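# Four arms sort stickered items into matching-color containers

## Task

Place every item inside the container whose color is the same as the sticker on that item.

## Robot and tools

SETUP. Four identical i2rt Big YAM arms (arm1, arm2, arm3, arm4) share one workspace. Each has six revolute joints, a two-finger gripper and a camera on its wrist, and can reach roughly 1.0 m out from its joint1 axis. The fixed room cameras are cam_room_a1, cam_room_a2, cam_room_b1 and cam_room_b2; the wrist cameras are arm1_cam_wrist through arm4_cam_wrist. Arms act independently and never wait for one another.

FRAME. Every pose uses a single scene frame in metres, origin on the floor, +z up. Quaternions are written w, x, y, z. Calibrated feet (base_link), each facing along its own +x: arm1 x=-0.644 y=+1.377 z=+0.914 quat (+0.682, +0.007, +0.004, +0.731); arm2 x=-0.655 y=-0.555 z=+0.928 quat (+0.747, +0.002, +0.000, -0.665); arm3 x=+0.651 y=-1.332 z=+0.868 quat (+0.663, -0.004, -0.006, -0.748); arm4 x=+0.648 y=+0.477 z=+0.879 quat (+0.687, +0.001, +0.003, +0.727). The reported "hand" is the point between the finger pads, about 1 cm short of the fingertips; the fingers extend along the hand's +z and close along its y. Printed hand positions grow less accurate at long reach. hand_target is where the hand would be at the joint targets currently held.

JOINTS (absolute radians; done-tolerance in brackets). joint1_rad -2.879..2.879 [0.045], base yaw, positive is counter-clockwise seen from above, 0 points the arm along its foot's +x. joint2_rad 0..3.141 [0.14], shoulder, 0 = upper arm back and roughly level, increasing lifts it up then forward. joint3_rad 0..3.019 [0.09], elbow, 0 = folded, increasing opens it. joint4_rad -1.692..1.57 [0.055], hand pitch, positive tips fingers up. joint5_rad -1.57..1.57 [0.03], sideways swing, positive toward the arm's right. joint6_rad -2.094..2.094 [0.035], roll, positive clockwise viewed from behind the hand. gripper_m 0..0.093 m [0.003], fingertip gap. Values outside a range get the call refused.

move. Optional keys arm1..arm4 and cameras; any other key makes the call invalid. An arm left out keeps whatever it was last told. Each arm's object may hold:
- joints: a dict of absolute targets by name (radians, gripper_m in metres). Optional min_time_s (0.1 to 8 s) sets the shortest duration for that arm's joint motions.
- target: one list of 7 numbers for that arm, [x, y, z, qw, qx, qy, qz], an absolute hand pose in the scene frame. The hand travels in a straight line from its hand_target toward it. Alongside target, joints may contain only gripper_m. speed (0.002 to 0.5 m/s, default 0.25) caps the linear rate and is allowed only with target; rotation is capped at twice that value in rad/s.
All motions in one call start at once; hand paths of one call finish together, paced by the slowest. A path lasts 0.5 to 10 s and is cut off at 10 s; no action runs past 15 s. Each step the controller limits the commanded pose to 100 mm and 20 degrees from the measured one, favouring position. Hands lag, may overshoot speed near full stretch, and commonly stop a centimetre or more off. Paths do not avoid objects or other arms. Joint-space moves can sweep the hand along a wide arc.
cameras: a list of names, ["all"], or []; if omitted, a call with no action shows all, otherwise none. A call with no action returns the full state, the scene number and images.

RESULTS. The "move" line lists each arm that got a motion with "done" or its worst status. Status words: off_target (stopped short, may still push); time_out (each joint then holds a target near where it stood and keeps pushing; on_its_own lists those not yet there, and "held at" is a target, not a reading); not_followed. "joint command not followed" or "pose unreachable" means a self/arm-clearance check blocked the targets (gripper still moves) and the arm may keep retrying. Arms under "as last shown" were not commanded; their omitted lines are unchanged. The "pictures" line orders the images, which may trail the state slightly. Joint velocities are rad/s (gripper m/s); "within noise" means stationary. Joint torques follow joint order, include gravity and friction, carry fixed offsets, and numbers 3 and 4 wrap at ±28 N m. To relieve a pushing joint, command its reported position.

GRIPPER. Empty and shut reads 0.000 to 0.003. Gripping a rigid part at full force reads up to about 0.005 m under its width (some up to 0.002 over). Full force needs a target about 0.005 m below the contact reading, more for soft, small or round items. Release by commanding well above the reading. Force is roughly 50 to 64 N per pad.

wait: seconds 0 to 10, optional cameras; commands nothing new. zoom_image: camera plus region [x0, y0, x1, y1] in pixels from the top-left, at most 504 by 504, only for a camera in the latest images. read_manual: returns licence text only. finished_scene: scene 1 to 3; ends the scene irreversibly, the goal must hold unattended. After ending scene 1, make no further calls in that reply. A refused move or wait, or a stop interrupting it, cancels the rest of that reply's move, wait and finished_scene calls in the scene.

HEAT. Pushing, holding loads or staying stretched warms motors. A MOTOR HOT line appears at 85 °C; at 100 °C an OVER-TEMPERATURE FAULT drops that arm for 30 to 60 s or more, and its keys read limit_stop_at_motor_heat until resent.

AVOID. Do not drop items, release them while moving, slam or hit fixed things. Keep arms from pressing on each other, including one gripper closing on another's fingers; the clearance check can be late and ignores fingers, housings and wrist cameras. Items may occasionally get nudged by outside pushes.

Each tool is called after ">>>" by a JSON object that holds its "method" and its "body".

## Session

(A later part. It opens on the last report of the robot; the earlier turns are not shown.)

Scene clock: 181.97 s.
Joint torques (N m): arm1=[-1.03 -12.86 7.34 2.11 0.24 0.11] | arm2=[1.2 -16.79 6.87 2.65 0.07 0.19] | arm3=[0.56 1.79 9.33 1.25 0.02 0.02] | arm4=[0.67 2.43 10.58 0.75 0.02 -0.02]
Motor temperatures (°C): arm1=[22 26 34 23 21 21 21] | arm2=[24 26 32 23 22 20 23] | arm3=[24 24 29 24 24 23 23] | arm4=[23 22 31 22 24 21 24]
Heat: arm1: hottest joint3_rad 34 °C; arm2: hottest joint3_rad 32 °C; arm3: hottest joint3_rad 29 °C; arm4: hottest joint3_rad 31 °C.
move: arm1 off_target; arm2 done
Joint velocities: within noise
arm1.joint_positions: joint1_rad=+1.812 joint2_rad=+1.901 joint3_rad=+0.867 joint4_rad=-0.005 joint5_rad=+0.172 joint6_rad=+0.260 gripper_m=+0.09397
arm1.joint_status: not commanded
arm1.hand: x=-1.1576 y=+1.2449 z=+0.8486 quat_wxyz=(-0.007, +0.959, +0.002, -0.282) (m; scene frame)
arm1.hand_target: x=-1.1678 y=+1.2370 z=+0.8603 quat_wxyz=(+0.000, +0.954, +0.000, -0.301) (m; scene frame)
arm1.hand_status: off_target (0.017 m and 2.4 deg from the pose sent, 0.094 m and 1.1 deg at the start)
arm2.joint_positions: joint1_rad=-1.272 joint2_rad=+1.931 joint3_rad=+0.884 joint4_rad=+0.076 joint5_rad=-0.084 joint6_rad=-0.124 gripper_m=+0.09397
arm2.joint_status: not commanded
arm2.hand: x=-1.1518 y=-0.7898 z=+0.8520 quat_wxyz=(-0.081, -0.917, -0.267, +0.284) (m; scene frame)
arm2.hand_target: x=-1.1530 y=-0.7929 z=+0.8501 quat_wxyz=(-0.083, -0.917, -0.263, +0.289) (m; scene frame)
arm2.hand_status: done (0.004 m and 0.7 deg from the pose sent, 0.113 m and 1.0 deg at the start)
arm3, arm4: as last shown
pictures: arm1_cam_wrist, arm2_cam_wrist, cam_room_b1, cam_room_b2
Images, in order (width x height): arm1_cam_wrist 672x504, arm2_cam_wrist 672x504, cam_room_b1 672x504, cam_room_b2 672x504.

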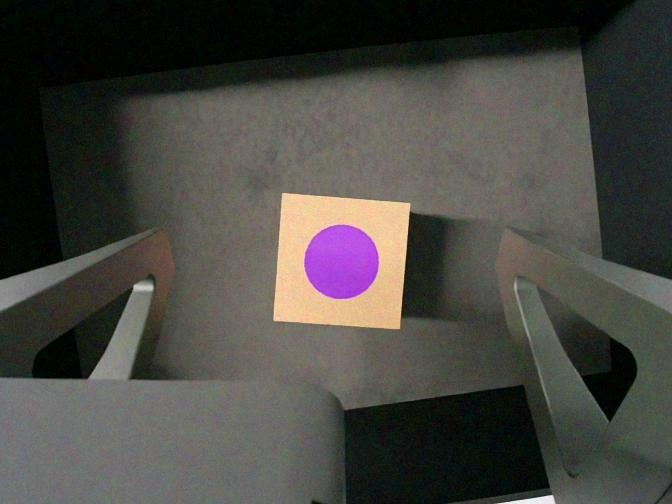

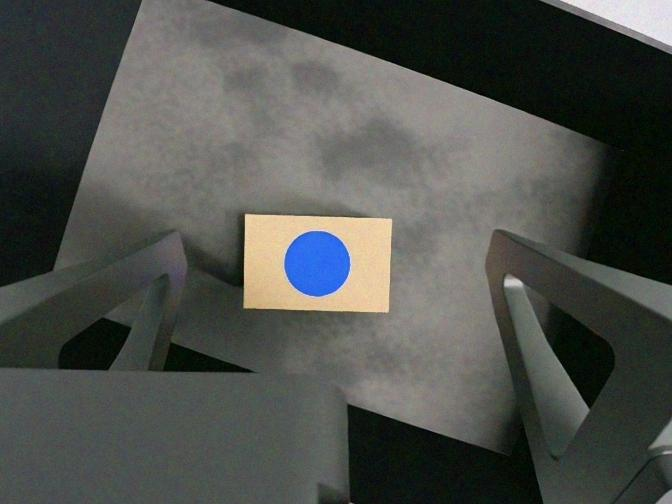

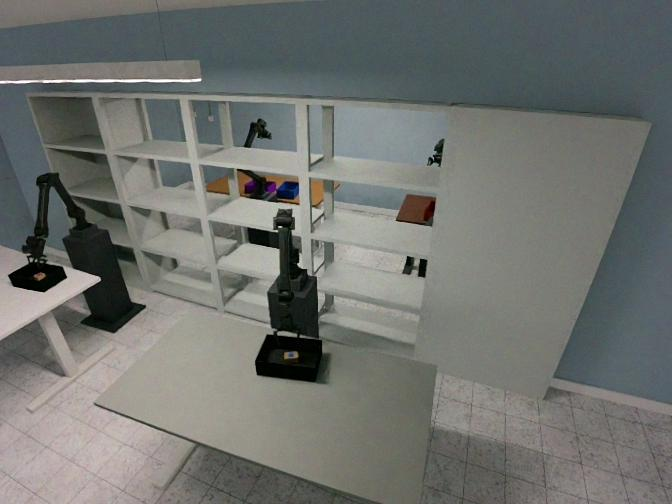

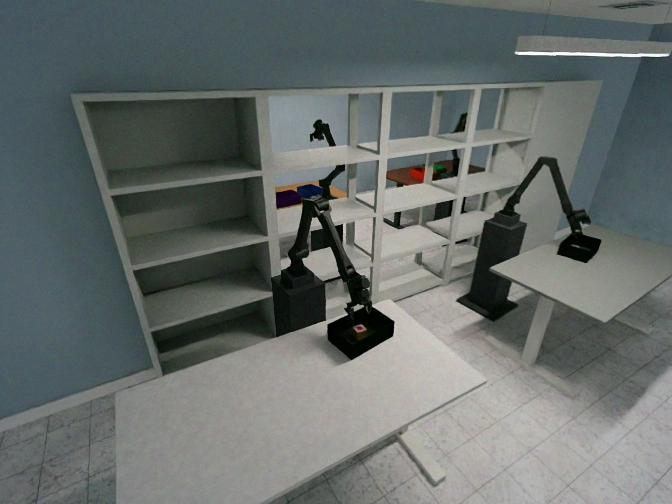

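>>> {"method": "move", "body": {"arm1": {"target":[-1.171,1.238,0.779,0,0.954,0,-0.301],"speed":0.15}, "arm2": {"target":[-1.149,-0.800,0.766,0.083,0.917,0.263,-0.289],"speed":0.15}, "cameras": ["arm1_cam_wrist","arm2_cam_wrist"]}}

Scene clock: 193.30 s.
Joint torques (N m): arm1=[-1.38 -13.27 7.04 1.96 0.11 0.11] | arm2=[1.61 -15.5 6.79 2.48 0.06 0.14] | arm3=[0.5 1.9 9.31 1.25 0.02 0.02] | arm4=[0.44 2.43 10.5 0.66 0.01 -0.02]
Motor temperatures (°C): arm1=[22 26 33 23 21 21 21] | arm2=[24 26 30 23 22 20 23] | arm3=[24 24 30 24 24 23 23] | arm4=[23 22 32 22 24 21 24]
Heat: arm1: hottest joint3_rad 33 °C; arm2: hottest joint3_rad 30 °C; arm3: hottest joint3_rad 30 °C; arm4: hottest joint3_rad 32 °C.
move: arm1 off_target; arm2 off_target
Joint velocities: within noise
arm1.joint_positions: joint1_rad=+1.812 joint2_rad=+2.108 joint3_rad=+0.868 joint4_rad=+0.192 joint5_rad=+0.172 joint6_rad=+0.260 gripper_m=+0.09397
arm1.joint_status: not commanded
arm1.hand: x=-1.1514 y=+1.2475 z=+0.7689 quat_wxyz=(-0.009, +0.960, +0.002, -0.278) (m; scene frame)
arm1.hand_target: x=-1.1703 y=+1.2380 z=+0.7797 quat_wxyz=(+0.000, +0.954, +0.000, -0.301) (m; scene frame)
arm1.hand_status: off_target (0.024 m and 2.9 deg from the pose sent, 0.071 m and 2.4 deg at the start)
arm2.joint_positions: joint1_rad=-1.259 joint2_rad=+2.136 joint3_rad=+0.889 joint4_rad=+0.281 joint5_rad=-0.074 joint6_rad=-0.104 gripper_m=+0.09397
arm2.joint_status: not commanded
arm2.hand: x=-1.1448 y=-0.7923 z=+0.7747 quat_wxyz=(-0.081, -0.918, -0.262, +0.287) (m; scene frame)
arm2.hand_target: x=-1.1486 y=-0.7999 z=+0.7663 quat_wxyz=(-0.083, -0.917, -0.263, +0.289) (m; scene frame)
arm2.hand_status: off_target (0.012 m and 0.3 deg from the pose sent, 0.087 m and 0.7 deg at the start)
arm3, arm4: as last shown
pictures: arm1_cam_wrist, arm2_cam_wrist
Images, in order (width x height): arm1_cam_wrist 672x504, arm2_cam_wrist 672x504.

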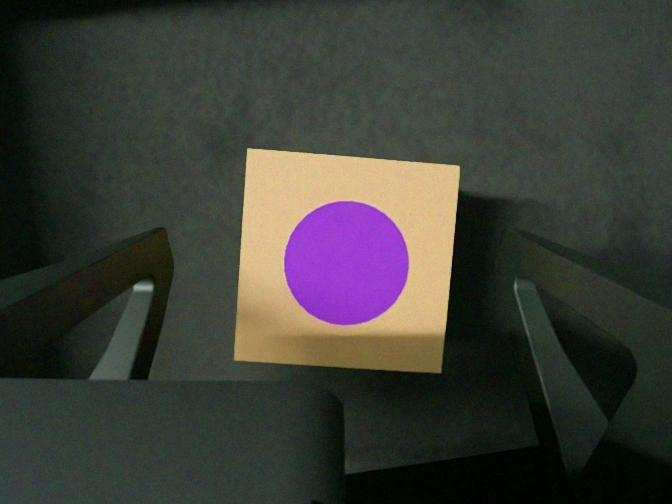

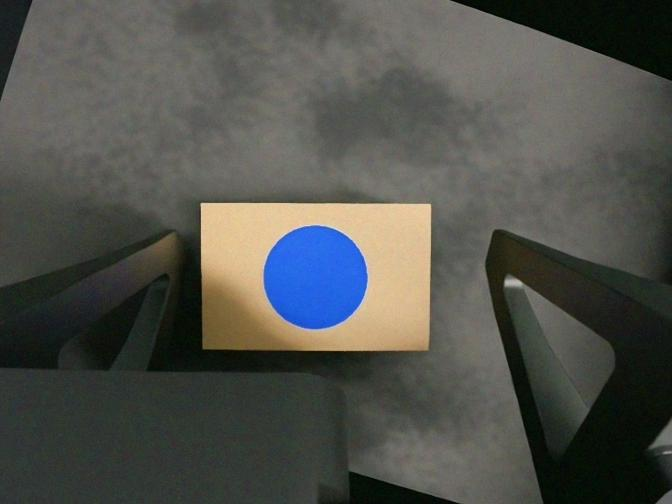

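>>> {"method": "move", "body": {"arm1": {"joints":{"gripper_m":0.042}}, "arm2": {"target":[-1.146,-0.808,0.752,0.083,0.917,0.263,-0.289],"speed":0.1}, "cameras": ["arm2_cam_wrist"]}}

>>> {"method": "move", "body": {"arm2": {"joints":{"gripper_m":0.052}}, "cameras": ["arm1_cam_wrist","arm2_cam_wrist"]}}

Scene clock: 198.13 s.
Joint torques (N m): arm1=[-1.08 -13.33 7.27 2.04 0.15 0.11] | arm2=[1.85 -14.97 6.24 2.45 0.05 0.17] | arm3=[0.44 1.9 9.31 1.24 0.02 0.01] | arm4=[0.03 2.9 10.5 0.9 0.03 0]
Motor temperatures (°C): arm1=[22 26 32 23 21 21 21] | arm2=[24 26 30 23 22 20 23] | arm3=[24 24 30 24 24 23 23] | arm4=[23 22 32 22 24 21 24]
Heat: arm1: hottest joint3_rad 32 °C; arm2: hottest joint3_rad 30 °C; arm3: hottest joint3_rad 30 °C; arm4: hottest joint3_rad 32 °C.
move: arm1 off_target; arm2 off_target
Joint velocities: within noise
arm1.joint_positions: joint1_rad=+1.812 joint2_rad=+2.108 joint3_rad=+0.869 joint4_rad=+0.193 joint5_rad=+0.172 joint6_rad=+0.261 gripper_m=+0.05323
arm1.joint_status: gripper_m off_target (ended at +0.05325, target +0.04200)
arm1.hand: x=-1.1516 y=+1.2474 z=+0.7690 quat_wxyz=(-0.008, +0.960, +0.002, -0.279) (m; scene frame)
arm1.hand_target: x=-1.1704 y=+1.2381 z=+0.7797 quat_wxyz=(+0.000, +0.954, +0.000, -0.301) (m; scene frame)
arm1.hand_status: not commanded
arm2.joint_positions: joint1_rad=-1.242 joint2_rad=+2.165 joint3_rad=+0.906 joint4_rad=+0.311 joint5_rad=-0.062 joint6_rad=-0.092 gripper_m=+0.09397
arm2.joint_status: not commanded
arm2.hand: x=-1.1484 y=-0.8021 z=+0.7680 quat_wxyz=(-0.082, -0.915, -0.262, +0.295) (m; scene frame)
arm2.hand_target: x=-1.1455 y=-0.8075 z=+0.7524 quat_wxyz=(-0.083, -0.917, -0.263, +0.289) (m; scene frame)
arm2.hand_status: off_target (0.017 m and 0.8 deg from the pose sent, 0.028 m and 0.3 deg at the start)
arm3, arm4: as last shown
pictures: arm2_cam_wrist
Images, in order (width x height): arm2_cam_wrist 672x504.

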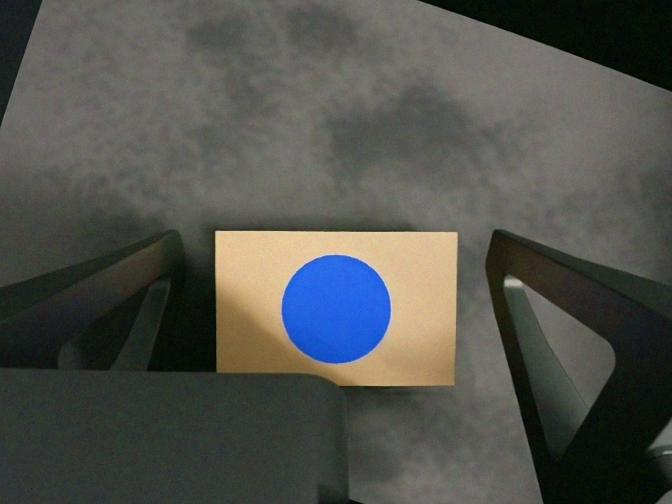

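Scene clock: 198.70 s.
Joint torques (N m): arm1=[-1.49 -13.39 6.86 1.95 0.13 0.1] | arm2=[1.67 -15.09 6.27 2.4 0.05 0.17] | arm3=[0.56 1.73 9.31 1.24 0.02 0] | arm4=[0.15 2.67 10.4 0.8 0 0]
Motor temperatures (°C): arm1=[22 26 32 23 21 21 21] | arm2=[24 26 30 23 22 20 23] | arm3=[24 24 30 24 24 23 23] | arm4=[23 22 32 22 24 21 24]
Heat: arm1: hottest joint3_rad 32 °C; arm2: hottest joint3_rad 30 °C; arm3: hottest joint3_rad 30 °C; arm4: hottest joint3_rad 32 °C.
move: arm2 off_target
Joint velocities: within noise
arm1, arm3, arm4: as last shown
arm2.joint_positions: joint1_rad=-1.242 joint2_rad=+2.165 joint3_rad=+0.906 joint4_rad=+0.312 joint5_rad=-0.062 joint6_rad=-0.092 gripper_m=+0.06808
arm2.joint_status: gripper_m off_target (ended at +0.06811, target +0.05200)
arm2.hand: x=-1.1485 y=-0.8022 z=+0.7681 quat_wxyz=(-0.082, -0.915, -0.262, +0.296) (m; scene frame)
arm2.hand_target: x=-1.1455 y=-0.8076 z=+0.7525 quat_wxyz=(-0.083, -0.917, -0.263, +0.289) (m; scene frame)
arm2.hand_status: not commanded
pictures: arm1_cam_wrist, arm2_cam_wrist
Images, in order (width x height): arm1_cam_wrist 672x504, arm2_cam_wrist 672x504.

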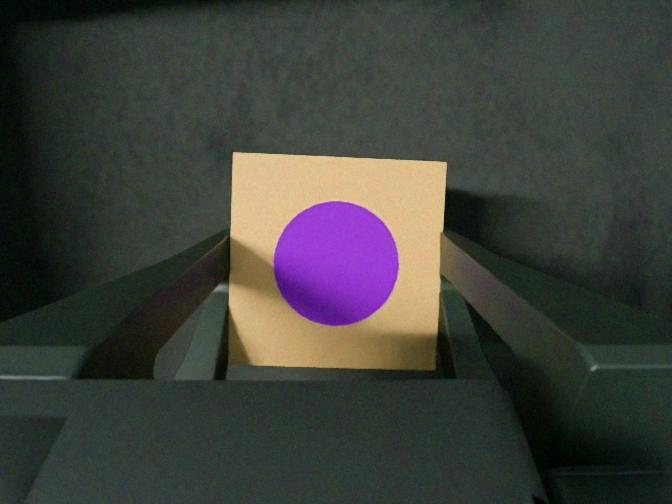

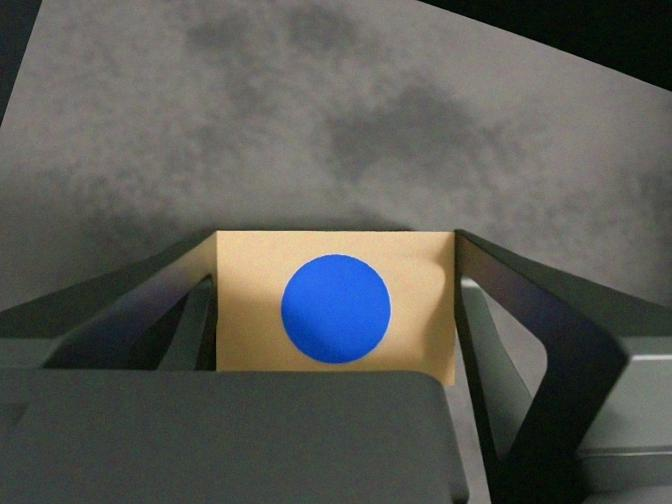

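>>> {"method": "move", "body": {"arm2": {"joints":{"gripper_m":0.092}}}}

>>> {"method": "move", "body": {"arm2": {"target":[-1.130,-0.797,0.747,0.083,0.917,0.263,-0.289],"speed":0.1}, "cameras": ["arm2_cam_wrist"]}}

Scene clock: 209.33 s.
Joint torques (N m): arm1=[-1.03 -13.22 7.15 1.91 0.14 0.12] | arm2=[1.73 -14.97 6.26 2.43 0.04 0.17] | arm3=[0.56 1.9 9.32 1.24 0.01 0.01] | arm4=[0.56 2.55 10.39 0.9 0.03 -0.02]
Motor temperatures (°C): arm1=[22 26 32 23 21 21 22] | arm2=[24 26 29 23 22 20 23] | arm3=[24 24 30 24 24 23 23] | arm4=[23 22 32 22 24 21 24]
Heat: arm1: hottest joint3_rad 32 °C; arm2: hottest joint3_rad 29 °C; arm3: hottest joint3_rad 30 °C; arm4: hottest joint3_rad 32 °C.
move: arm2 done
Joint velocities: within noise
arm1, arm3, arm4: as last shown
arm2.joint_positions: joint1_rad=-1.242 joint2_rad=+2.165 joint3_rad=+0.906 joint4_rad=+0.312 joint5_rad=-0.062 joint6_rad=-0.092 gripper_m=+0.09192
arm2.joint_status: all done
arm2.hand: x=-1.1485 y=-0.8021 z=+0.7681 quat_wxyz=(-0.082, -0.915, -0.262, +0.296) (m; scene frame)
arm2.hand_target: x=-1.1455 y=-0.8075 z=+0.7525 quat_wxyz=(-0.083, -0.917, -0.263, +0.289) (m; scene frame)
arm2.hand_status: not commanded
pictures: none

Scene clock: 210.30 s.
Joint torques (N m): arm1=[-1.26 -13.04 7.2 1.91 0.17 0.1] | arm2=[1.2 -15.44 3 2.4 -0.13 0.11] | arm3=[0.56 1.67 9.29 1.25 0.01 0.02] | arm4=[0.62 2.73 10.47 0.88 0.02 0.02]
Motor temperatures (°C): arm1=[22 26 32 23 21 21 22] | arm2=[24 26 29 23 22 20 23] | arm3=[24 24 30 24 24 23 23] | arm4=[23 22 32 22 24 21 24]
Heat: arm1: hottest joint3_rad 32 °C; arm2: hottest joint3_rad 29 °C; arm3: hottest joint3_rad 30 °C; arm4: hottest joint3_rad 32 °C.
move: arm2 off_target
Joint velocities: within noise
arm1, arm3, arm4: as last shown
arm2.joint_positions: joint1_rad=-1.242 joint2_rad=+2.169 joint3_rad=+0.892 joint4_rad=+0.363 joint5_rad=-0.062 joint6_rad=-0.092 gripper_m=+0.09192
arm2.joint_status: not commanded
arm2.hand: x=-1.1493 y=-0.8025 z=+0.7698 quat_wxyz=(-0.084, -0.910, -0.261, +0.311) (m; scene frame)
arm2.hand_target: x=-1.1296 y=-0.7965 z=+0.7481 quat_wxyz=(-0.083, -0.917, -0.263, +0.289) (m; scene frame)
arm2.hand_status: off_target (0.030 m and 2.6 deg from the pose sent, 0.028 m and 0.8 deg at the start)
pictures: arm2_cam_wrist
Images, in order (width x height): arm2_cam_wrist 672x504.

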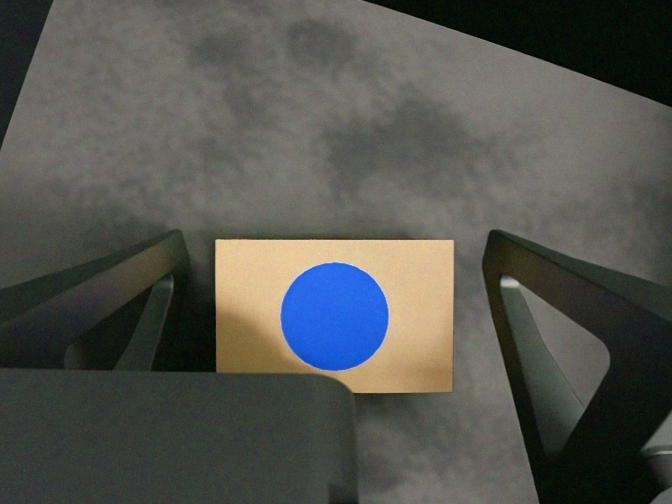

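>>> {"method": "move", "body": {"arm2": {"target":[-1.148,-0.807,0.785,0.083,0.917,0.263,-0.289],"speed":0.1}}}

>>> {"method": "move", "body": {"arm2": {"target":[-1.125,-0.795,0.765,0.083,0.917,0.263,-0.289],"speed":0.1}, "cameras": ["arm2_cam_wrist"]}}

Scene clock: 219.70 s.
Joint torques (N m): arm1=[-2.08 -13.63 7.19 1.88 0.15 0.1] | arm2=[1.38 -19.02 6.34 1.35 -0.07 0.14] | arm3=[0.62 1.85 9.28 1.25 0.01 0.01] | arm4=[0.15 2.78 10.47 0.8 0.01 -0.02]
Motor temperatures (°C): arm1=[22 26 31 23 21 21 22] | arm2=[24 26 28 22 22 20 23] | arm3=[24 24 30 24 24 23 23] | arm4=[23 22 32 22 24 21 24]
Heat: arm1: hottest joint3_rad 31 °C; arm2: hottest joint3_rad 28 °C; arm3: hottest joint3_rad 30 °C; arm4: hottest joint3_rad 32 °C.
move: arm2 off_target
Joint velocities: within noise
arm1, arm3: as last shown
arm2.joint_positions: joint1_rad=-1.242 joint2_rad=+2.125 joint3_rad=+0.892 joint4_rad=+0.264 joint5_rad=-0.062 joint6_rad=-0.091 gripper_m=+0.09192
arm2.joint_status: not commanded
arm2.hand: x=-1.1426 y=-0.7993 z=+0.7785 quat_wxyz=(-0.080, -0.918, -0.262, +0.285) (m; scene frame)
arm2.hand_target: x=-1.1479 y=-0.8068 z=+0.7850 quat_wxyz=(-0.083, -0.917, -0.263, +0.289) (m; scene frame)
arm2.hand_status: off_target (0.011 m and 0.6 deg from the pose sent, 0.016 m and 2.6 deg at the start)
arm4.joint_positions: joint1_rad=-1.626 joint2_rad=+0.620 joint3_rad=+1.396 joint4_rad=-1.438 joint5_rad=-0.007 joint6_rad=-0.014 gripper_m=+0.09398
arm4.joint_status: not commanded
arm4.hand: x=+0.8718 y=+0.4802 z=+1.3988 quat_wxyz=(-0.436, +0.009, -0.900, +0.001) (m; scene frame)
arm4.hand_target: x=+0.8692 y=+0.4797 z=+1.4148 quat_wxyz=(-0.446, +0.010, -0.895, +0.002) (m; scene frame)
arm4.hand_status: not commanded
pictures: none

Scene clock: 220.67 s.
Joint torques (N m): arm1=[-1.2 -12.98 6.99 1.89 0.15 0.1] | arm2=[1.32 -15.91 3.67 2.62 -0.11 0.11] | arm3=[0.38 1.73 9.29 1.24 0.02 0.01] | arm4=[0.56 2.73 10.43 0.83 0.04 0.01]
Motor temperatures (°C): arm1=[22 26 31 23 21 21 22] | arm2=[24 26 28 22 22 20 23] | arm3=[24 24 30 24 24 23 23] | arm4=[23 22 32 22 24 21 24]
Heat: arm1: hottest joint3_rad 31 °C; arm2: hottest joint3_rad 28 °C; arm3: hottest joint3_rad 30 °C; arm4: hottest joint3_rad 32 °C.
move: arm2 off_target
Joint velocities: within noise
arm1, arm4: as last shown
arm2.joint_positions: joint1_rad=-1.242 joint2_rad=+2.125 joint3_rad=+0.856 joint4_rad=+0.329 joint5_rad=-0.062 joint6_rad=-0.090 gripper_m=+0.09192
arm2.joint_status: not commanded
arm2.hand: x=-1.1363 y=-0.7963 z=+0.7785 quat_wxyz=(-0.082, -0.914, -0.261, +0.299) (m; scene frame)
arm2.hand_target: x=-1.1249 y=-0.7947 z=+0.7654 quat_wxyz=(-0.083, -0.917, -0.263, +0.289) (m; scene frame)
arm2.hand_status: off_target (0.018 m and 1.2 deg from the pose sent, 0.023 m and 0.6 deg at the start)
arm3.joint_positions: joint1_rad=-1.980 joint2_rad=+0.603 joint3_rad=+1.391 joint4_rad=-1.444 joint5_rad=+0.000 joint6_rad=-0.007 gripper_m=+0.09402
arm3.joint_status: not commanded
arm3.hand: x=+0.4654 y=-1.2157 z=+1.3864 quat_wxyz=(+0.111, -0.868, +0.235, +0.424) (m; scene frame)
arm3.hand_target: x=+0.4694 y=-1.2155 z=+1.3950 quat_wxyz=(+0.114, -0.863, +0.241, +0.430) (m; scene frame)
arm3.hand_status: not commanded
pictures: arm2_cam_wrist
Images, in order (width x height): arm2_cam_wrist 672x504.

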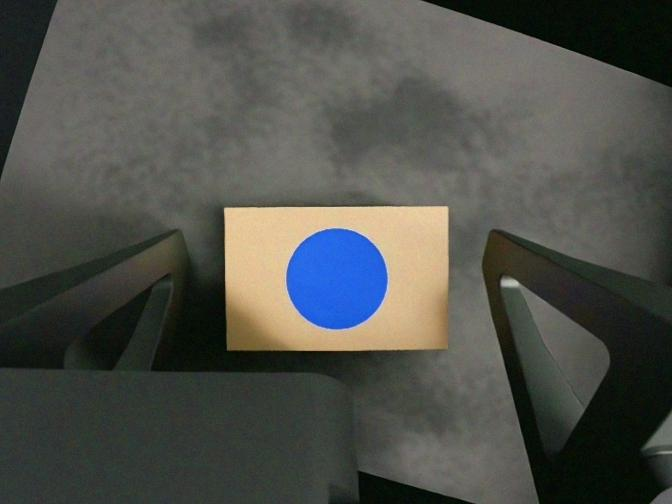

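>>> {"method": "move", "body": {"arm2": {"target":[-1.114,-0.788,0.755,0.083,0.917,0.263,-0.289],"speed":0.1}, "cameras": ["arm2_cam_wrist"]}}

Scene clock: 224.73 s.
Joint torques (N m): arm1=[-1.61 -13.57 7.06 1.92 0.21 0.09] | arm2=[1.03 -14.21 2.99 2.44 -0.2 0.08] | arm3=[0.67 1.79 9.29 1.21 0.02 0.02] | arm4=[0.44 2.55 10.51 0.81 0.01 -0.01]
Motor temperatures (°C): arm1=[22 26 31 23 21 21 22] | arm2=[24 26 28 22 22 20 23] | arm3=[24 24 30 24 24 23 23] | arm4=[23 22 32 22 24 21 24]
Heat: arm1: hottest joint3_rad 31 °C; arm2: hottest joint3_rad 28 °C; arm3: hottest joint3_rad 30 °C; arm4: hottest joint3_rad 32 °C.
move: arm2 off_target
Joint velocities: within noise
arm1, arm3, arm4: as last shown
arm2.joint_positions: joint1_rad=-1.242 joint2_rad=+2.127 joint3_rad=+0.830 joint4_rad=+0.384 joint5_rad=-0.062 joint6_rad=-0.090 gripper_m=+0.09192
arm2.joint_status: not commanded
arm2.hand: x=-1.1325 y=-0.7944 z=+0.7790 quat_wxyz=(-0.085, -0.910, -0.261, +0.312) (m; scene frame)
arm2.hand_target: x=-1.1136 y=-0.7876 z=+0.7563 quat_wxyz=(-0.083, -0.917, -0.263, +0.289) (m; scene frame)
arm2.hand_status: off_target (0.031 m and 2.7 deg from the pose sent, 0.033 m and 1.2 deg at the start)
pictures: arm2_cam_wrist
Images, in order (width x height): arm2_cam_wrist 672x504.

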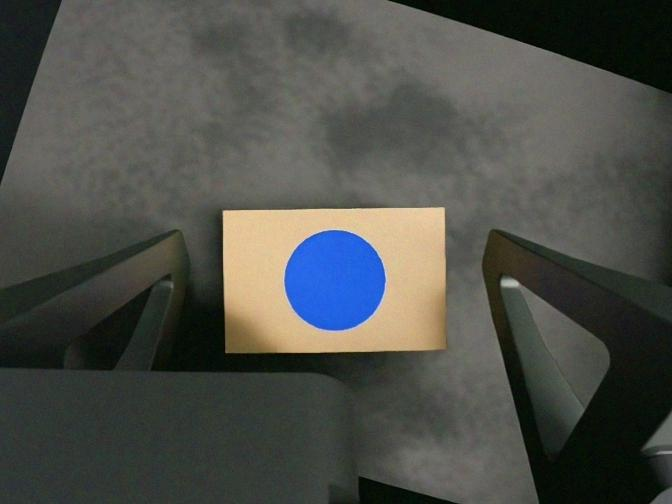

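>>> {"method": "move", "body": {"arm1": {"target":[-1.17,1.238,1.0,0,0.954,0,-0.301],"speed":0.15}, "arm2": {"target":[-1.128,-0.792,0.90,0.048,0.946,0.2715,-0.167],"speed":0.15}, "cameras": ["arm1_cam_wrist","arm2_cam_wrist","cam_room_b2"]}}

>>> {"method": "move", "body": {"arm2": {"target":[-1.130,-0.796,0.80,0.048,0.946,0.2715,-0.167],"speed":0.15}, "cameras": ["arm2_cam_wrist","cam_room_b1"]}}

Scene clock: 237.73 s.
Joint torques (N m): arm1=[-1.38 -12.1 13.5 0.76 0.11 0.06] | arm2=[1.08 -17.55 11.21 0.83 0.09 -0.02] | arm3=[0.56 1.79 9.31 1.25 0.02 0.02] | arm4=[0.44 2.78 10.48 0.9 0 -0.01]
Motor temperatures (°C): arm1=[22 26 31 23 21 21 22] | arm2=[24 26 28 22 22 20 23] | arm3=[24 24 30 24 24 23 23] | arm4=[23 22 33 22 24 21 24]
Heat: arm1: hottest joint3_rad 31 °C; arm2: hottest joint3_rad 28 °C; arm3: hottest joint3_rad 30 °C; arm4: hottest joint3_rad 33 °C.
move: arm1 off_target; arm2 off_target
Joint velocities: within noise
arm1.joint_positions: joint1_rad=+1.812 joint2_rad=+1.611 joint3_rad=+0.926 joint4_rad=-0.366 joint5_rad=+0.172 joint6_rad=+0.261 gripper_m=+0.05322
arm1.joint_status: not commanded
arm1.hand: x=-1.1499 y=+1.2464 z=+0.9734 quat_wxyz=(-0.009, +0.961, +0.002, -0.277) (m; scene frame)
arm1.hand_target: x=-1.1687 y=+1.2383 z=+1.0004 quat_wxyz=(+0.000, +0.954, +0.000, -0.301) (m; scene frame)
arm1.hand_status: off_target (0.034 m and 3.0 deg from the pose sent, 0.232 m and 2.8 deg at the start)
arm2.joint_positions: joint1_rad=-1.242 joint2_rad=+1.818 joint3_rad=+0.969 joint4_rad=-0.402 joint5_rad=-0.042 joint6_rad=-0.090 gripper_m=+0.09192
arm2.joint_status: not commanded
arm2.hand: x=-1.1130 y=-0.7816 z=+0.8858 quat_wxyz=(-0.047, -0.951, -0.265, +0.152) (m; scene frame)
arm2.hand_target: x=-1.1274 y=-0.7917 z=+0.9003 quat_wxyz=(-0.048, -0.947, -0.271, +0.167) (m; scene frame)
arm2.hand_status: off_target (0.023 m and 2.0 deg from the pose sent, 0.121 m and 17.6 deg at the start)
arm3, arm4: as last shown
pictures: arm1_cam_wrist, arm2_cam_wrist, cam_room_b2
Images, in order (width x height): arm1_cam_wrist 672x504, arm2_cam_wrist 672x504, cam_room_b2 672x504.

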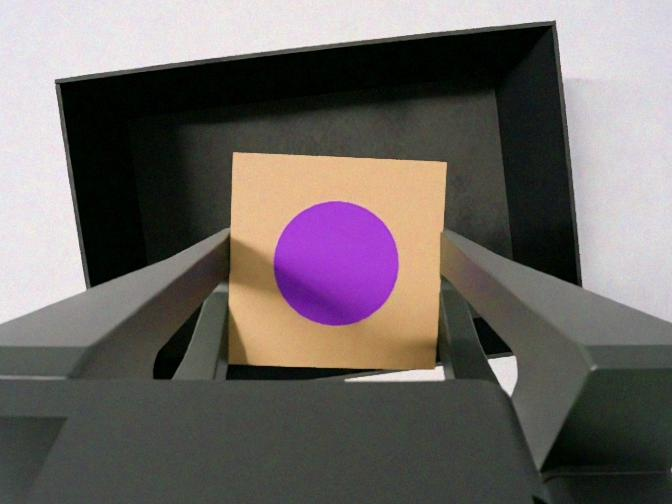

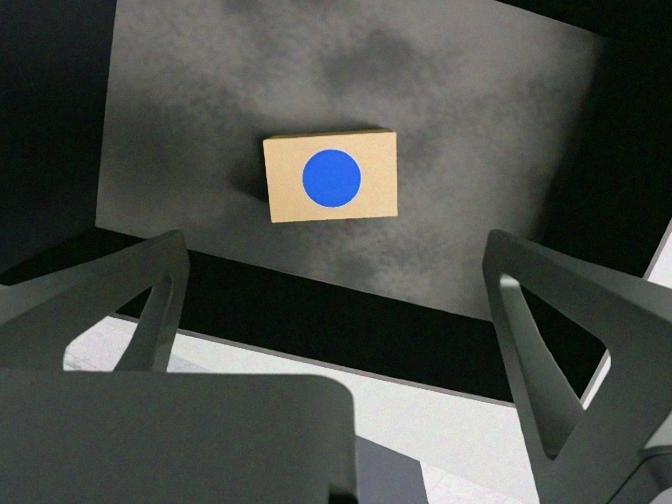

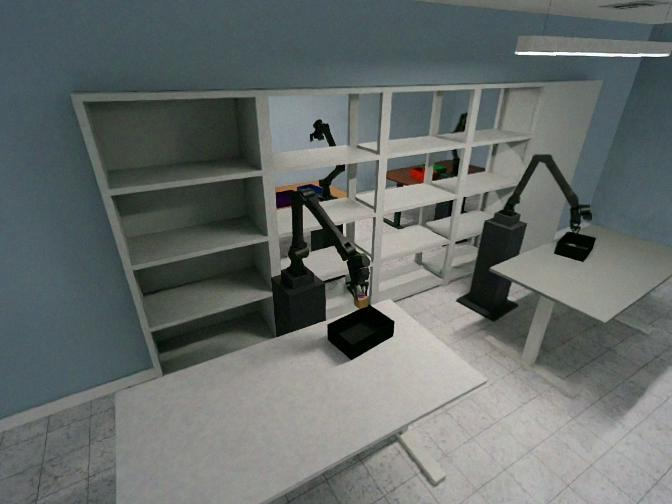

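Scene clock: 239.03 s.
Joint torques (N m): arm1=[-2.14 -11.63 13.6 0.84 0.14 0.05] | arm2=[1.49 -16.67 8.87 2.03 0.1 0.03] | arm3=[0.44 1.96 9.26 1.26 0.02 0.01] | arm4=[0.32 2.61 10.39 0.9 0.04 -0.01]
Motor temperatures (°C): arm1=[22 26 31 23 21 21 22] | arm2=[24 26 28 22 22 20 23] | arm3=[24 24 30 24 24 23 23] | arm4=[23 22 33 22 24 21 24]
Heat: arm1: hottest joint3_rad 31 °C; arm2: hottest joint3_rad 28 °C; arm3: hottest joint3_rad 30 °C; arm4: hottest joint3_rad 33 °C.
move: arm2 off_target
Joint velocities: within noise
arm1, arm3, arm4: as last shown
arm2.joint_positions: joint1_rad=-1.239 joint2_rad=+2.023 joint3_rad=+0.969 joint4_rad=-0.192 joint5_rad=-0.040 joint6_rad=-0.090 gripper_m=+0.09192
arm2.joint_status: not commanded
arm2.hand: x=-1.1169 y=-0.7849 z=+0.8008 quat_wxyz=(-0.047, -0.950, -0.266, +0.154) (m; scene frame)
arm2.hand_target: x=-1.1295 y=-0.7958 z=+0.8005 quat_wxyz=(-0.048, -0.947, -0.272, +0.167) (m; scene frame)
arm2.hand_status: off_target (0.017 m and 1.7 deg from the pose sent, 0.089 m and 2.0 deg at the start)
pictures: arm2_cam_wrist, cam_room_b1
Images, in order (width x height): arm2_cam_wrist 672x504, cam_room_b1 672x504.

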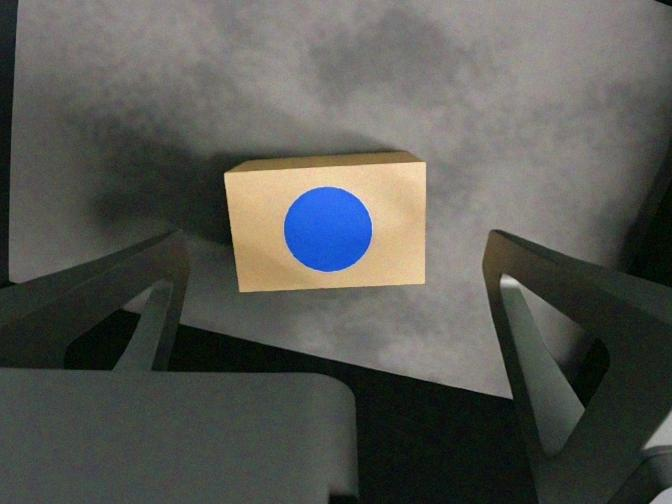

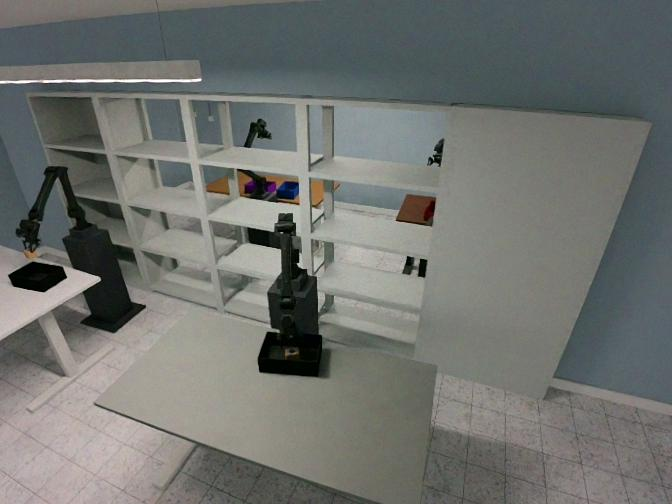

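>>> {"method": "move", "body": {"arm2": {"target":[-1.1325,-0.798,0.762,0.048,0.946,0.2715,-0.167],"speed":0.1}, "cameras": ["arm2_cam_wrist"]}}

Scene clock: 244.63 s.
Joint torques (N m): arm1=[-1.61 -12.04 13.61 0.96 0.1 0.04] | arm2=[1.44 -16.73 8.28 2 0.09 0.04] | arm3=[0.56 1.85 9.29 1.25 0.01 0.01] | arm4=[0.38 3.08 10.44 0.91 0.03 0.01]
Motor temperatures (°C): arm1=[22 26 31 23 21 21 22] | arm2=[24 26 28 22 22 20 23] | arm3=[24 24 30 24 24 23 23] | arm4=[23 22 33 22 24 21 24]
Heat: arm1: hottest joint3_rad 31 °C; arm2: hottest joint3_rad 28 °C; arm3: hottest joint3_rad 30 °C; arm4: hottest joint3_rad 33 °C.
move: arm2 off_target
Joint velocities: within noise
arm1, arm3, arm4: as last shown
arm2.joint_positions: joint1_rad=-1.237 joint2_rad=+2.117 joint3_rad=+0.990 joint4_rad=-0.116 joint5_rad=-0.039 joint6_rad=-0.090 gripper_m=+0.09192
arm2.joint_status: not commanded
arm2.hand: x=-1.1207 y=-0.7871 z=+0.7658 quat_wxyz=(-0.047, -0.950, -0.267, +0.156) (m; scene frame)
arm2.hand_target: x=-1.1320 y=-0.7977 z=+0.7624 quat_wxyz=(-0.048, -0.947, -0.271, +0.167) (m; scene frame)
arm2.hand_status: off_target (0.017 m and 1.5 deg from the pose sent, 0.044 m and 1.7 deg at the start)
pictures: arm2_cam_wrist
Images, in order (width x height): arm2_cam_wrist 672x504.

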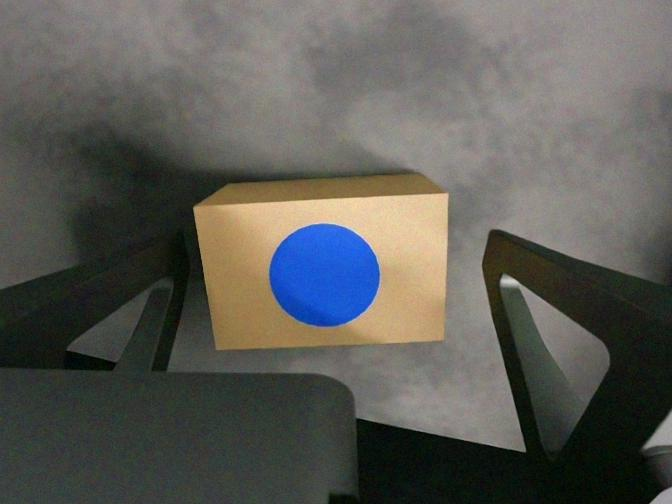

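>>> {"method": "move", "body": {"arm2": {"target":[-1.125,-0.793,0.754,0.048,0.946,0.2715,-0.167],"speed":0.1}}}

>>> {"method": "move", "body": {"arm2": {"joints":{"gripper_m":0.052}}, "cameras": ["arm2_cam_wrist"]}}

Scene clock: 249.20 s.
Joint torques (N m): arm1=[-1.32 -11.63 13.67 0.84 0.13 0.09] | arm2=[1.38 -15.74 6.39 2.15 0.06 0.03] | arm3=[0.44 1.9 9.31 1.25 0.02 0.01] | arm4=[0.62 2.73 10.48 0.9 0.02 -0.01]
Motor temperatures (°C): arm1=[22 26 31 23 21 21 22] | arm2=[24 26 28 22 22 20 23] | arm3=[24 24 30 24 24 23 23] | arm4=[23 22 33 22 24 21 24]
Heat: arm1: hottest joint3_rad 31 °C; arm2: hottest joint3_rad 28 °C; arm3: hottest joint3_rad 30 °C; arm4: hottest joint3_rad 33 °C.
move: arm2 off_target
Joint velocities: within noise
arm1, arm3, arm4: as last shown
arm2.joint_positions: joint1_rad=-1.237 joint2_rad=+2.117 joint3_rad=+0.990 joint4_rad=-0.083 joint5_rad=-0.039 joint6_rad=-0.090 gripper_m=+0.09192
arm2.joint_status: not commanded
arm2.hand: x=-1.1276 y=-0.7904 z=+0.7685 quat_wxyz=(-0.050, -0.947, -0.266, +0.172) (m; scene frame)
arm2.hand_target: x=-1.1247 y=-0.7927 z=+0.7544 quat_wxyz=(-0.048, -0.947, -0.272, +0.167) (m; scene frame)
arm2.hand_status: off_target (0.015 m and 0.9 deg from the pose sent, 0.014 m and 1.4 deg at the start)
pictures: none

Scene clock: 249.77 s.
Joint torques (N m): arm1=[-1.73 -11.58 13.61 0.76 0.11 0.08] | arm2=[1.26 -15.85 6.39 2.1 0 0.02] | arm3=[0.62 1.85 9.31 1.18 0.01 0.02] | arm4=[0.56 2.49 10.5 0.79 0.01 0.01]
Motor temperatures (°C): arm1=[22 26 31 23 21 21 22] | arm2=[24 26 28 22 22 20 23] | arm3=[24 24 30 24 24 23 23] | arm4=[23 22 33 22 24 21 24]
Heat: arm1: hottest joint3_rad 31 °C; arm2: hottest joint3_rad 28 °C; arm3: hottest joint3_rad 30 °C; arm4: hottest joint3_rad 33 °C.
move: arm2 off_target
Joint velocities: within noise
arm1, arm3, arm4: as last shown
arm2.joint_positions: joint1_rad=-1.237 joint2_rad=+2.117 joint3_rad=+0.990 joint4_rad=-0.083 joint5_rad=-0.038 joint6_rad=-0.090 gripper_m=+0.06803
arm2.joint_status: gripper_m off_target (ended at +0.06806, target +0.05200)
arm2.hand: x=-1.1278 y=-0.7903 z=+0.7685 quat_wxyz=(-0.049, -0.947, -0.266, +0.172) (m; scene frame)
arm2.hand_target: x=-1.1246 y=-0.7926 z=+0.7543 quat_wxyz=(-0.048, -0.947, -0.272, +0.167) (m; scene frame)
arm2.hand_status: not commanded
pictures: arm2_cam_wrist
Images, in order (width x height): arm2_cam_wrist 672x504.

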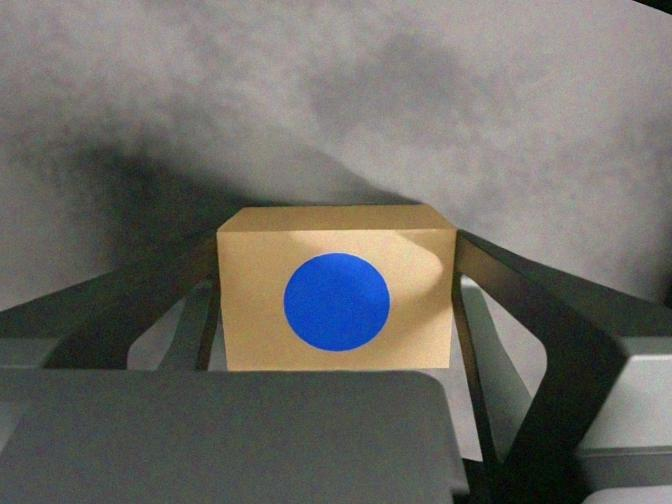

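>>> {"method": "move", "body": {"arm2": {"joints":{"gripper_m":0.092}}}}

>>> {"method": "move", "body": {"arm2": {"target":[-1.1255,-0.7935,0.81,0.048,0.946,0.2715,-0.167],"speed":0.15}}}

>>> {"method": "move", "body": {"arm2": {"target":[-1.1255,-0.7935,0.75,0.048,0.946,0.2715,-0.167],"speed":0.15}, "cameras": ["arm2_cam_wrist"]}}

Scene clock: 257.10 s.
Joint torques (N m): arm1=[-1.67 -11.75 13.48 0.92 0.12 0.08] | arm2=[1.32 -15.79 6.39 2.09 0 0.02] | arm3=[0.67 1.85 9.26 1.21 0.01 0.01] | arm4=[0.44 2.43 10.44 0.85 0.02 0.01]
Motor temperatures (°C): arm1=[22 26 31 23 21 21 22] | arm2=[24 27 28 22 22 20 23] | arm3=[24 24 30 24 24 23 23] | arm4=[23 22 33 22 24 21 24]
Heat: arm1: hottest joint3_rad 31 °C; arm2: hottest joint3_rad 28 °C; arm3: hottest joint3_rad 30 °C; arm4: hottest joint3_rad 33 °C.
move: arm2 done
Joint velocities: within noise
arm1, arm3: as last shown
arm2.joint_positions: joint1_rad=-1.237 joint2_rad=+2.117 joint3_rad=+0.990 joint4_rad=-0.083 joint5_rad=-0.038 joint6_rad=-0.090 gripper_m=+0.09192
arm2.joint_status: all done
arm2.hand: x=-1.1278 y=-0.7903 z=+0.7685 quat_wxyz=(-0.049, -0.947, -0.266, +0.172) (m; scene frame)
arm2.hand_target: x=-1.1246 y=-0.7927 z=+0.7544 quat_wxyz=(-0.048, -0.947, -0.272, +0.167) (m; scene frame)
arm2.hand_status: not commanded
arm4.joint_positions: joint1_rad=-1.626 joint2_rad=+0.620 joint3_rad=+1.396 joint4_rad=-1.438 joint5_rad=-0.007 joint6_rad=-0.014 gripper_m=+0.09398
arm4.joint_status: not commanded
arm4.hand: x=+0.8718 y=+0.4802 z=+1.3988 quat_wxyz=(-0.436, +0.009, -0.900, +0.001) (m; scene frame)
arm4.hand_target: x=+0.8692 y=+0.4797 z=+1.4148 quat_wxyz=(-0.446, +0.010, -0.895, +0.002) (m; scene frame)
arm4.hand_status: not commanded
pictures: none

Scene clock: 258.20 s.
Joint torques (N m): arm1=[-2.02 -12.1 13.44 0.87 0.12 0.08] | arm2=[1.44 -18.2 6.23 0.96 0 0.03] | arm3=[0.67 1.9 9.31 1.25 0.01 0.01] | arm4=[0.44 2.61 10.48 0.83 0.03 0.01]
Motor temperatures (°C): arm1=[22 26 32 23 21 21 22] | arm2=[24 27 28 22 22 20 23] | arm3=[24 24 30 24 24 23 23] | arm4=[23 22 33 22 24 21 24]
Heat: arm1: hottest joint3_rad 32 °C; arm2: hottest joint3_rad 28 °C; arm3: hottest joint3_rad 30 °C; arm4: hottest joint3_rad 33 °C.
move: arm2 done
Joint velocities: within noise
arm1, arm4: as last shown
arm2.joint_positions: joint1_rad=-1.237 joint2_rad=+2.009 joint3_rad=+0.990 joint4_rad=-0.178 joint5_rad=-0.038 joint6_rad=-0.090 gripper_m=+0.09192
arm2.joint_status: not commanded
arm2.hand: x=-1.1338 y=-0.7933 z=+0.8153 quat_wxyz=(-0.050, -0.946, -0.266, +0.178) (m; scene frame)
arm2.hand_target: x=-1.1257 y=-0.7934 z=+0.8102 quat_wxyz=(-0.048, -0.947, -0.272, +0.167) (m; scene frame)
arm2.hand_status: done (0.010 m and 1.5 deg from the pose sent, 0.042 m and 0.9 deg at the start)
arm3.joint_positions: joint1_rad=-1.980 joint2_rad=+0.603 joint3_rad=+1.391 joint4_rad=-1.444 joint5_rad=+0.000 joint6_rad=-0.007 gripper_m=+0.09402
arm3.joint_status: not commanded
arm3.hand: x=+0.4654 y=-1.2157 z=+1.3864 quat_wxyz=(+0.111, -0.868, +0.235, +0.424) (m; scene frame)
arm3.hand_target: x=+0.4694 y=-1.2155 z=+1.3950 quat_wxyz=(+0.114, -0.863, +0.241, +0.430) (m; scene frame)
arm3.hand_status: not commanded
pictures: none

Scene clock: 259.30 s.
Joint torques (N m): arm1=[-1.96 -12.34 13.61 1.06 0.14 0.08] | arm2=[1.44 -17.32 6.52 2.07 0 0.03] | arm3=[0.62 1.85 9.29 1.22 0.02 0.01] | arm4=[0.5 2.9 10.48 0.83 0.03 -0.01]
Motor temperatures (°C): arm1=[22 26 32 23 21 21 22] | arm2=[24 27 28 22 22 20 23] | arm3=[24 24 30 24 24 23 23] | arm4=[23 22 33 22 24 21 24]
Heat: arm1: hottest joint3_rad 32 °C; arm2: hottest joint3_rad 28 °C; arm3: hottest joint3_rad 30 °C; arm4: hottest joint3_rad 33 °C.
move: arm2 done
Joint velocities: within noise
arm1, arm3, arm4: as last shown
arm2.joint_positions: joint1_rad=-1.237 joint2_rad=+2.146 joint3_rad=+0.990 joint4_rad=-0.076 joint5_rad=-0.038 joint6_rad=-0.090 gripper_m=+0.09192
arm2.joint_status: not commanded
arm2.hand: x=-1.1214 y=-0.7872 z=+0.7545 quat_wxyz=(-0.047, -0.949, -0.266, +0.161) (m; scene frame)
arm2.hand_target: x=-1.1255 y=-0.7934 z=+0.7503 quat_wxyz=(-0.048, -0.947, -0.272, +0.167) (m; scene frame)
arm2.hand_status: done (0.009 m and 1.0 deg from the pose sent, 0.066 m and 1.5 deg at the start)
pictures: arm2_cam_wrist
Images, in order (width x height): arm2_cam_wrist 672x504.

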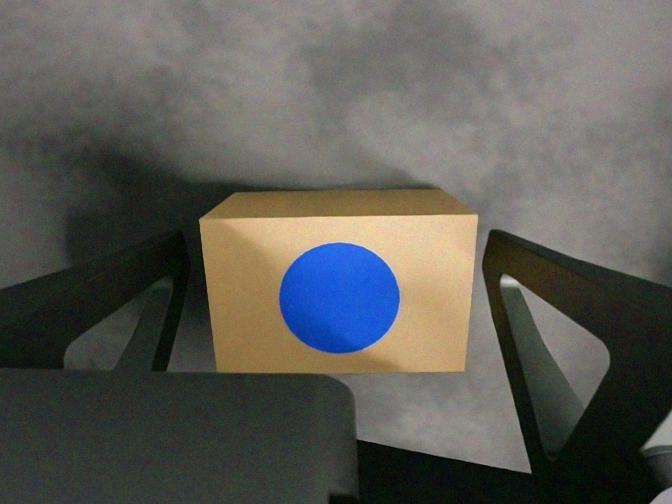

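>>> {"method": "move", "body": {"arm2": {"joints":{"gripper_m":0.052}}}}

>>> {"method": "move", "body": {"arm2": {"target":[-1.10,-0.78,1.0,0.048,0.946,0.2715,-0.167],"speed":0.15}, "cameras": ["arm2_cam_wrist"]}}

Scene clock: 262.87 s.
Joint torques (N m): arm1=[-1.44 -12.1 13.56 0.81 0.15 0.08] | arm2=[1.44 -17.44 6.56 1.99 -0.02 0.02] | arm3=[0.67 1.9 9.26 1.21 0.01 0.01] | arm4=[0.38 2.84 10.47 0.95 0.02 0]
Motor temperatures (°C): arm1=[22 26 32 23 21 21 22] | arm2=[24 26 28 22 22 20 23] | arm3=[24 24 30 24 24 23 23] | arm4=[23 22 33 22 24 21 24]
Heat: arm1: hottest joint3_rad 32 °C; arm2: hottest joint3_rad 28 °C; arm3: hottest joint3_rad 30 °C; arm4: hottest joint3_rad 33 °C.
move: arm2 off_target
Joint velocities: within noise
arm1.joint_positions: joint1_rad=+1.812 joint2_rad=+1.611 joint3_rad=+0.926 joint4_rad=-0.366 joint5_rad=+0.172 joint6_rad=+0.261 gripper_m=+0.05322
arm1.joint_status: not commanded
arm1.hand: x=-1.1499 y=+1.2464 z=+0.9734 quat_wxyz=(-0.009, +0.961, +0.002, -0.277) (m; scene frame)
arm1.hand_target: x=-1.1687 y=+1.2383 z=+1.0004 quat_wxyz=(+0.000, +0.954, +0.000, -0.301) (m; scene frame)
arm1.hand_status: not commanded
arm2.joint_positions: joint1_rad=-1.237 joint2_rad=+2.146 joint3_rad=+0.990 joint4_rad=-0.075 joint5_rad=-0.037 joint6_rad=-0.090 gripper_m=+0.06926
arm2.joint_status: gripper_m off_target (ended at +0.06929, target +0.05200)
arm2.hand: x=-1.1218 y=-0.7872 z=+0.7546 quat_wxyz=(-0.047, -0.949, -0.266, +0.162) (m; scene frame)
arm2.hand_target: x=-1.1255 y=-0.7934 z=+0.7503 quat_wxyz=(-0.048, -0.947, -0.272, +0.167) (m; scene frame)
arm2.hand_status: not commanded
arm3, arm4: as last shown
pictures: none

Scene clock: 265.20 s.
Joint torques (N m): arm1=[-1.14 -11.58 13.53 0.79 0.11 0.05] | arm2=[1.14 -15.09 13.63 0.84 -0.06 0] | arm3=[0.5 1.79 9.29 1.25 0.03 0.02] | arm4=[0.21 2.78 10.55 0.77 0.03 0.03]
Motor temperatures (°C): arm1=[22 26 32 23 21 21 22] | arm2=[24 26 28 22 22 20 23] | arm3=[24 24 30 24 24 23 23] | arm4=[23 22 33 22 24 21 24]
Heat: arm1: hottest joint3_rad 32 °C; arm2: hottest joint3_rad 28 °C; arm3: hottest joint3_rad 30 °C; arm4: hottest joint3_rad 33 °C.
move: arm2 off_target
Joint velocities: within noise
arm1, arm3, arm4: as last shown
arm2.joint_positions: joint1_rad=-1.237 joint2_rad=+1.571 joint3_rad=+0.960 joint4_rad=-0.647 joint5_rad=-0.037 joint6_rad=-0.090 gripper_m=+0.06926
arm2.joint_status: not commanded
arm2.hand: x=-1.0836 y=-0.7693 z=+0.9805 quat_wxyz=(-0.045, -0.951, -0.267, +0.148) (m; scene frame)
arm2.hand_target: x=-1.0992 y=-0.7795 z=+1.0003 quat_wxyz=(-0.048, -0.947, -0.271, +0.167) (m; scene frame)
arm2.hand_status: off_target (0.028 m and 2.3 deg from the pose sent, 0.247 m and 0.9 deg at the start)
pictures: arm2_cam_wrist
Images, in order (width x height): arm2_cam_wrist 672x504.

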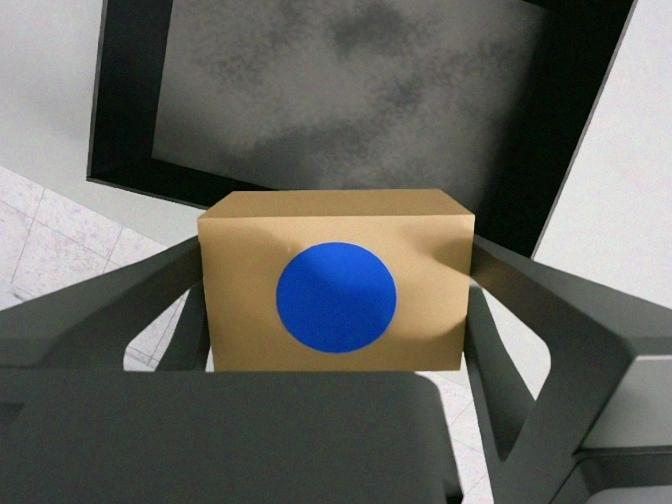

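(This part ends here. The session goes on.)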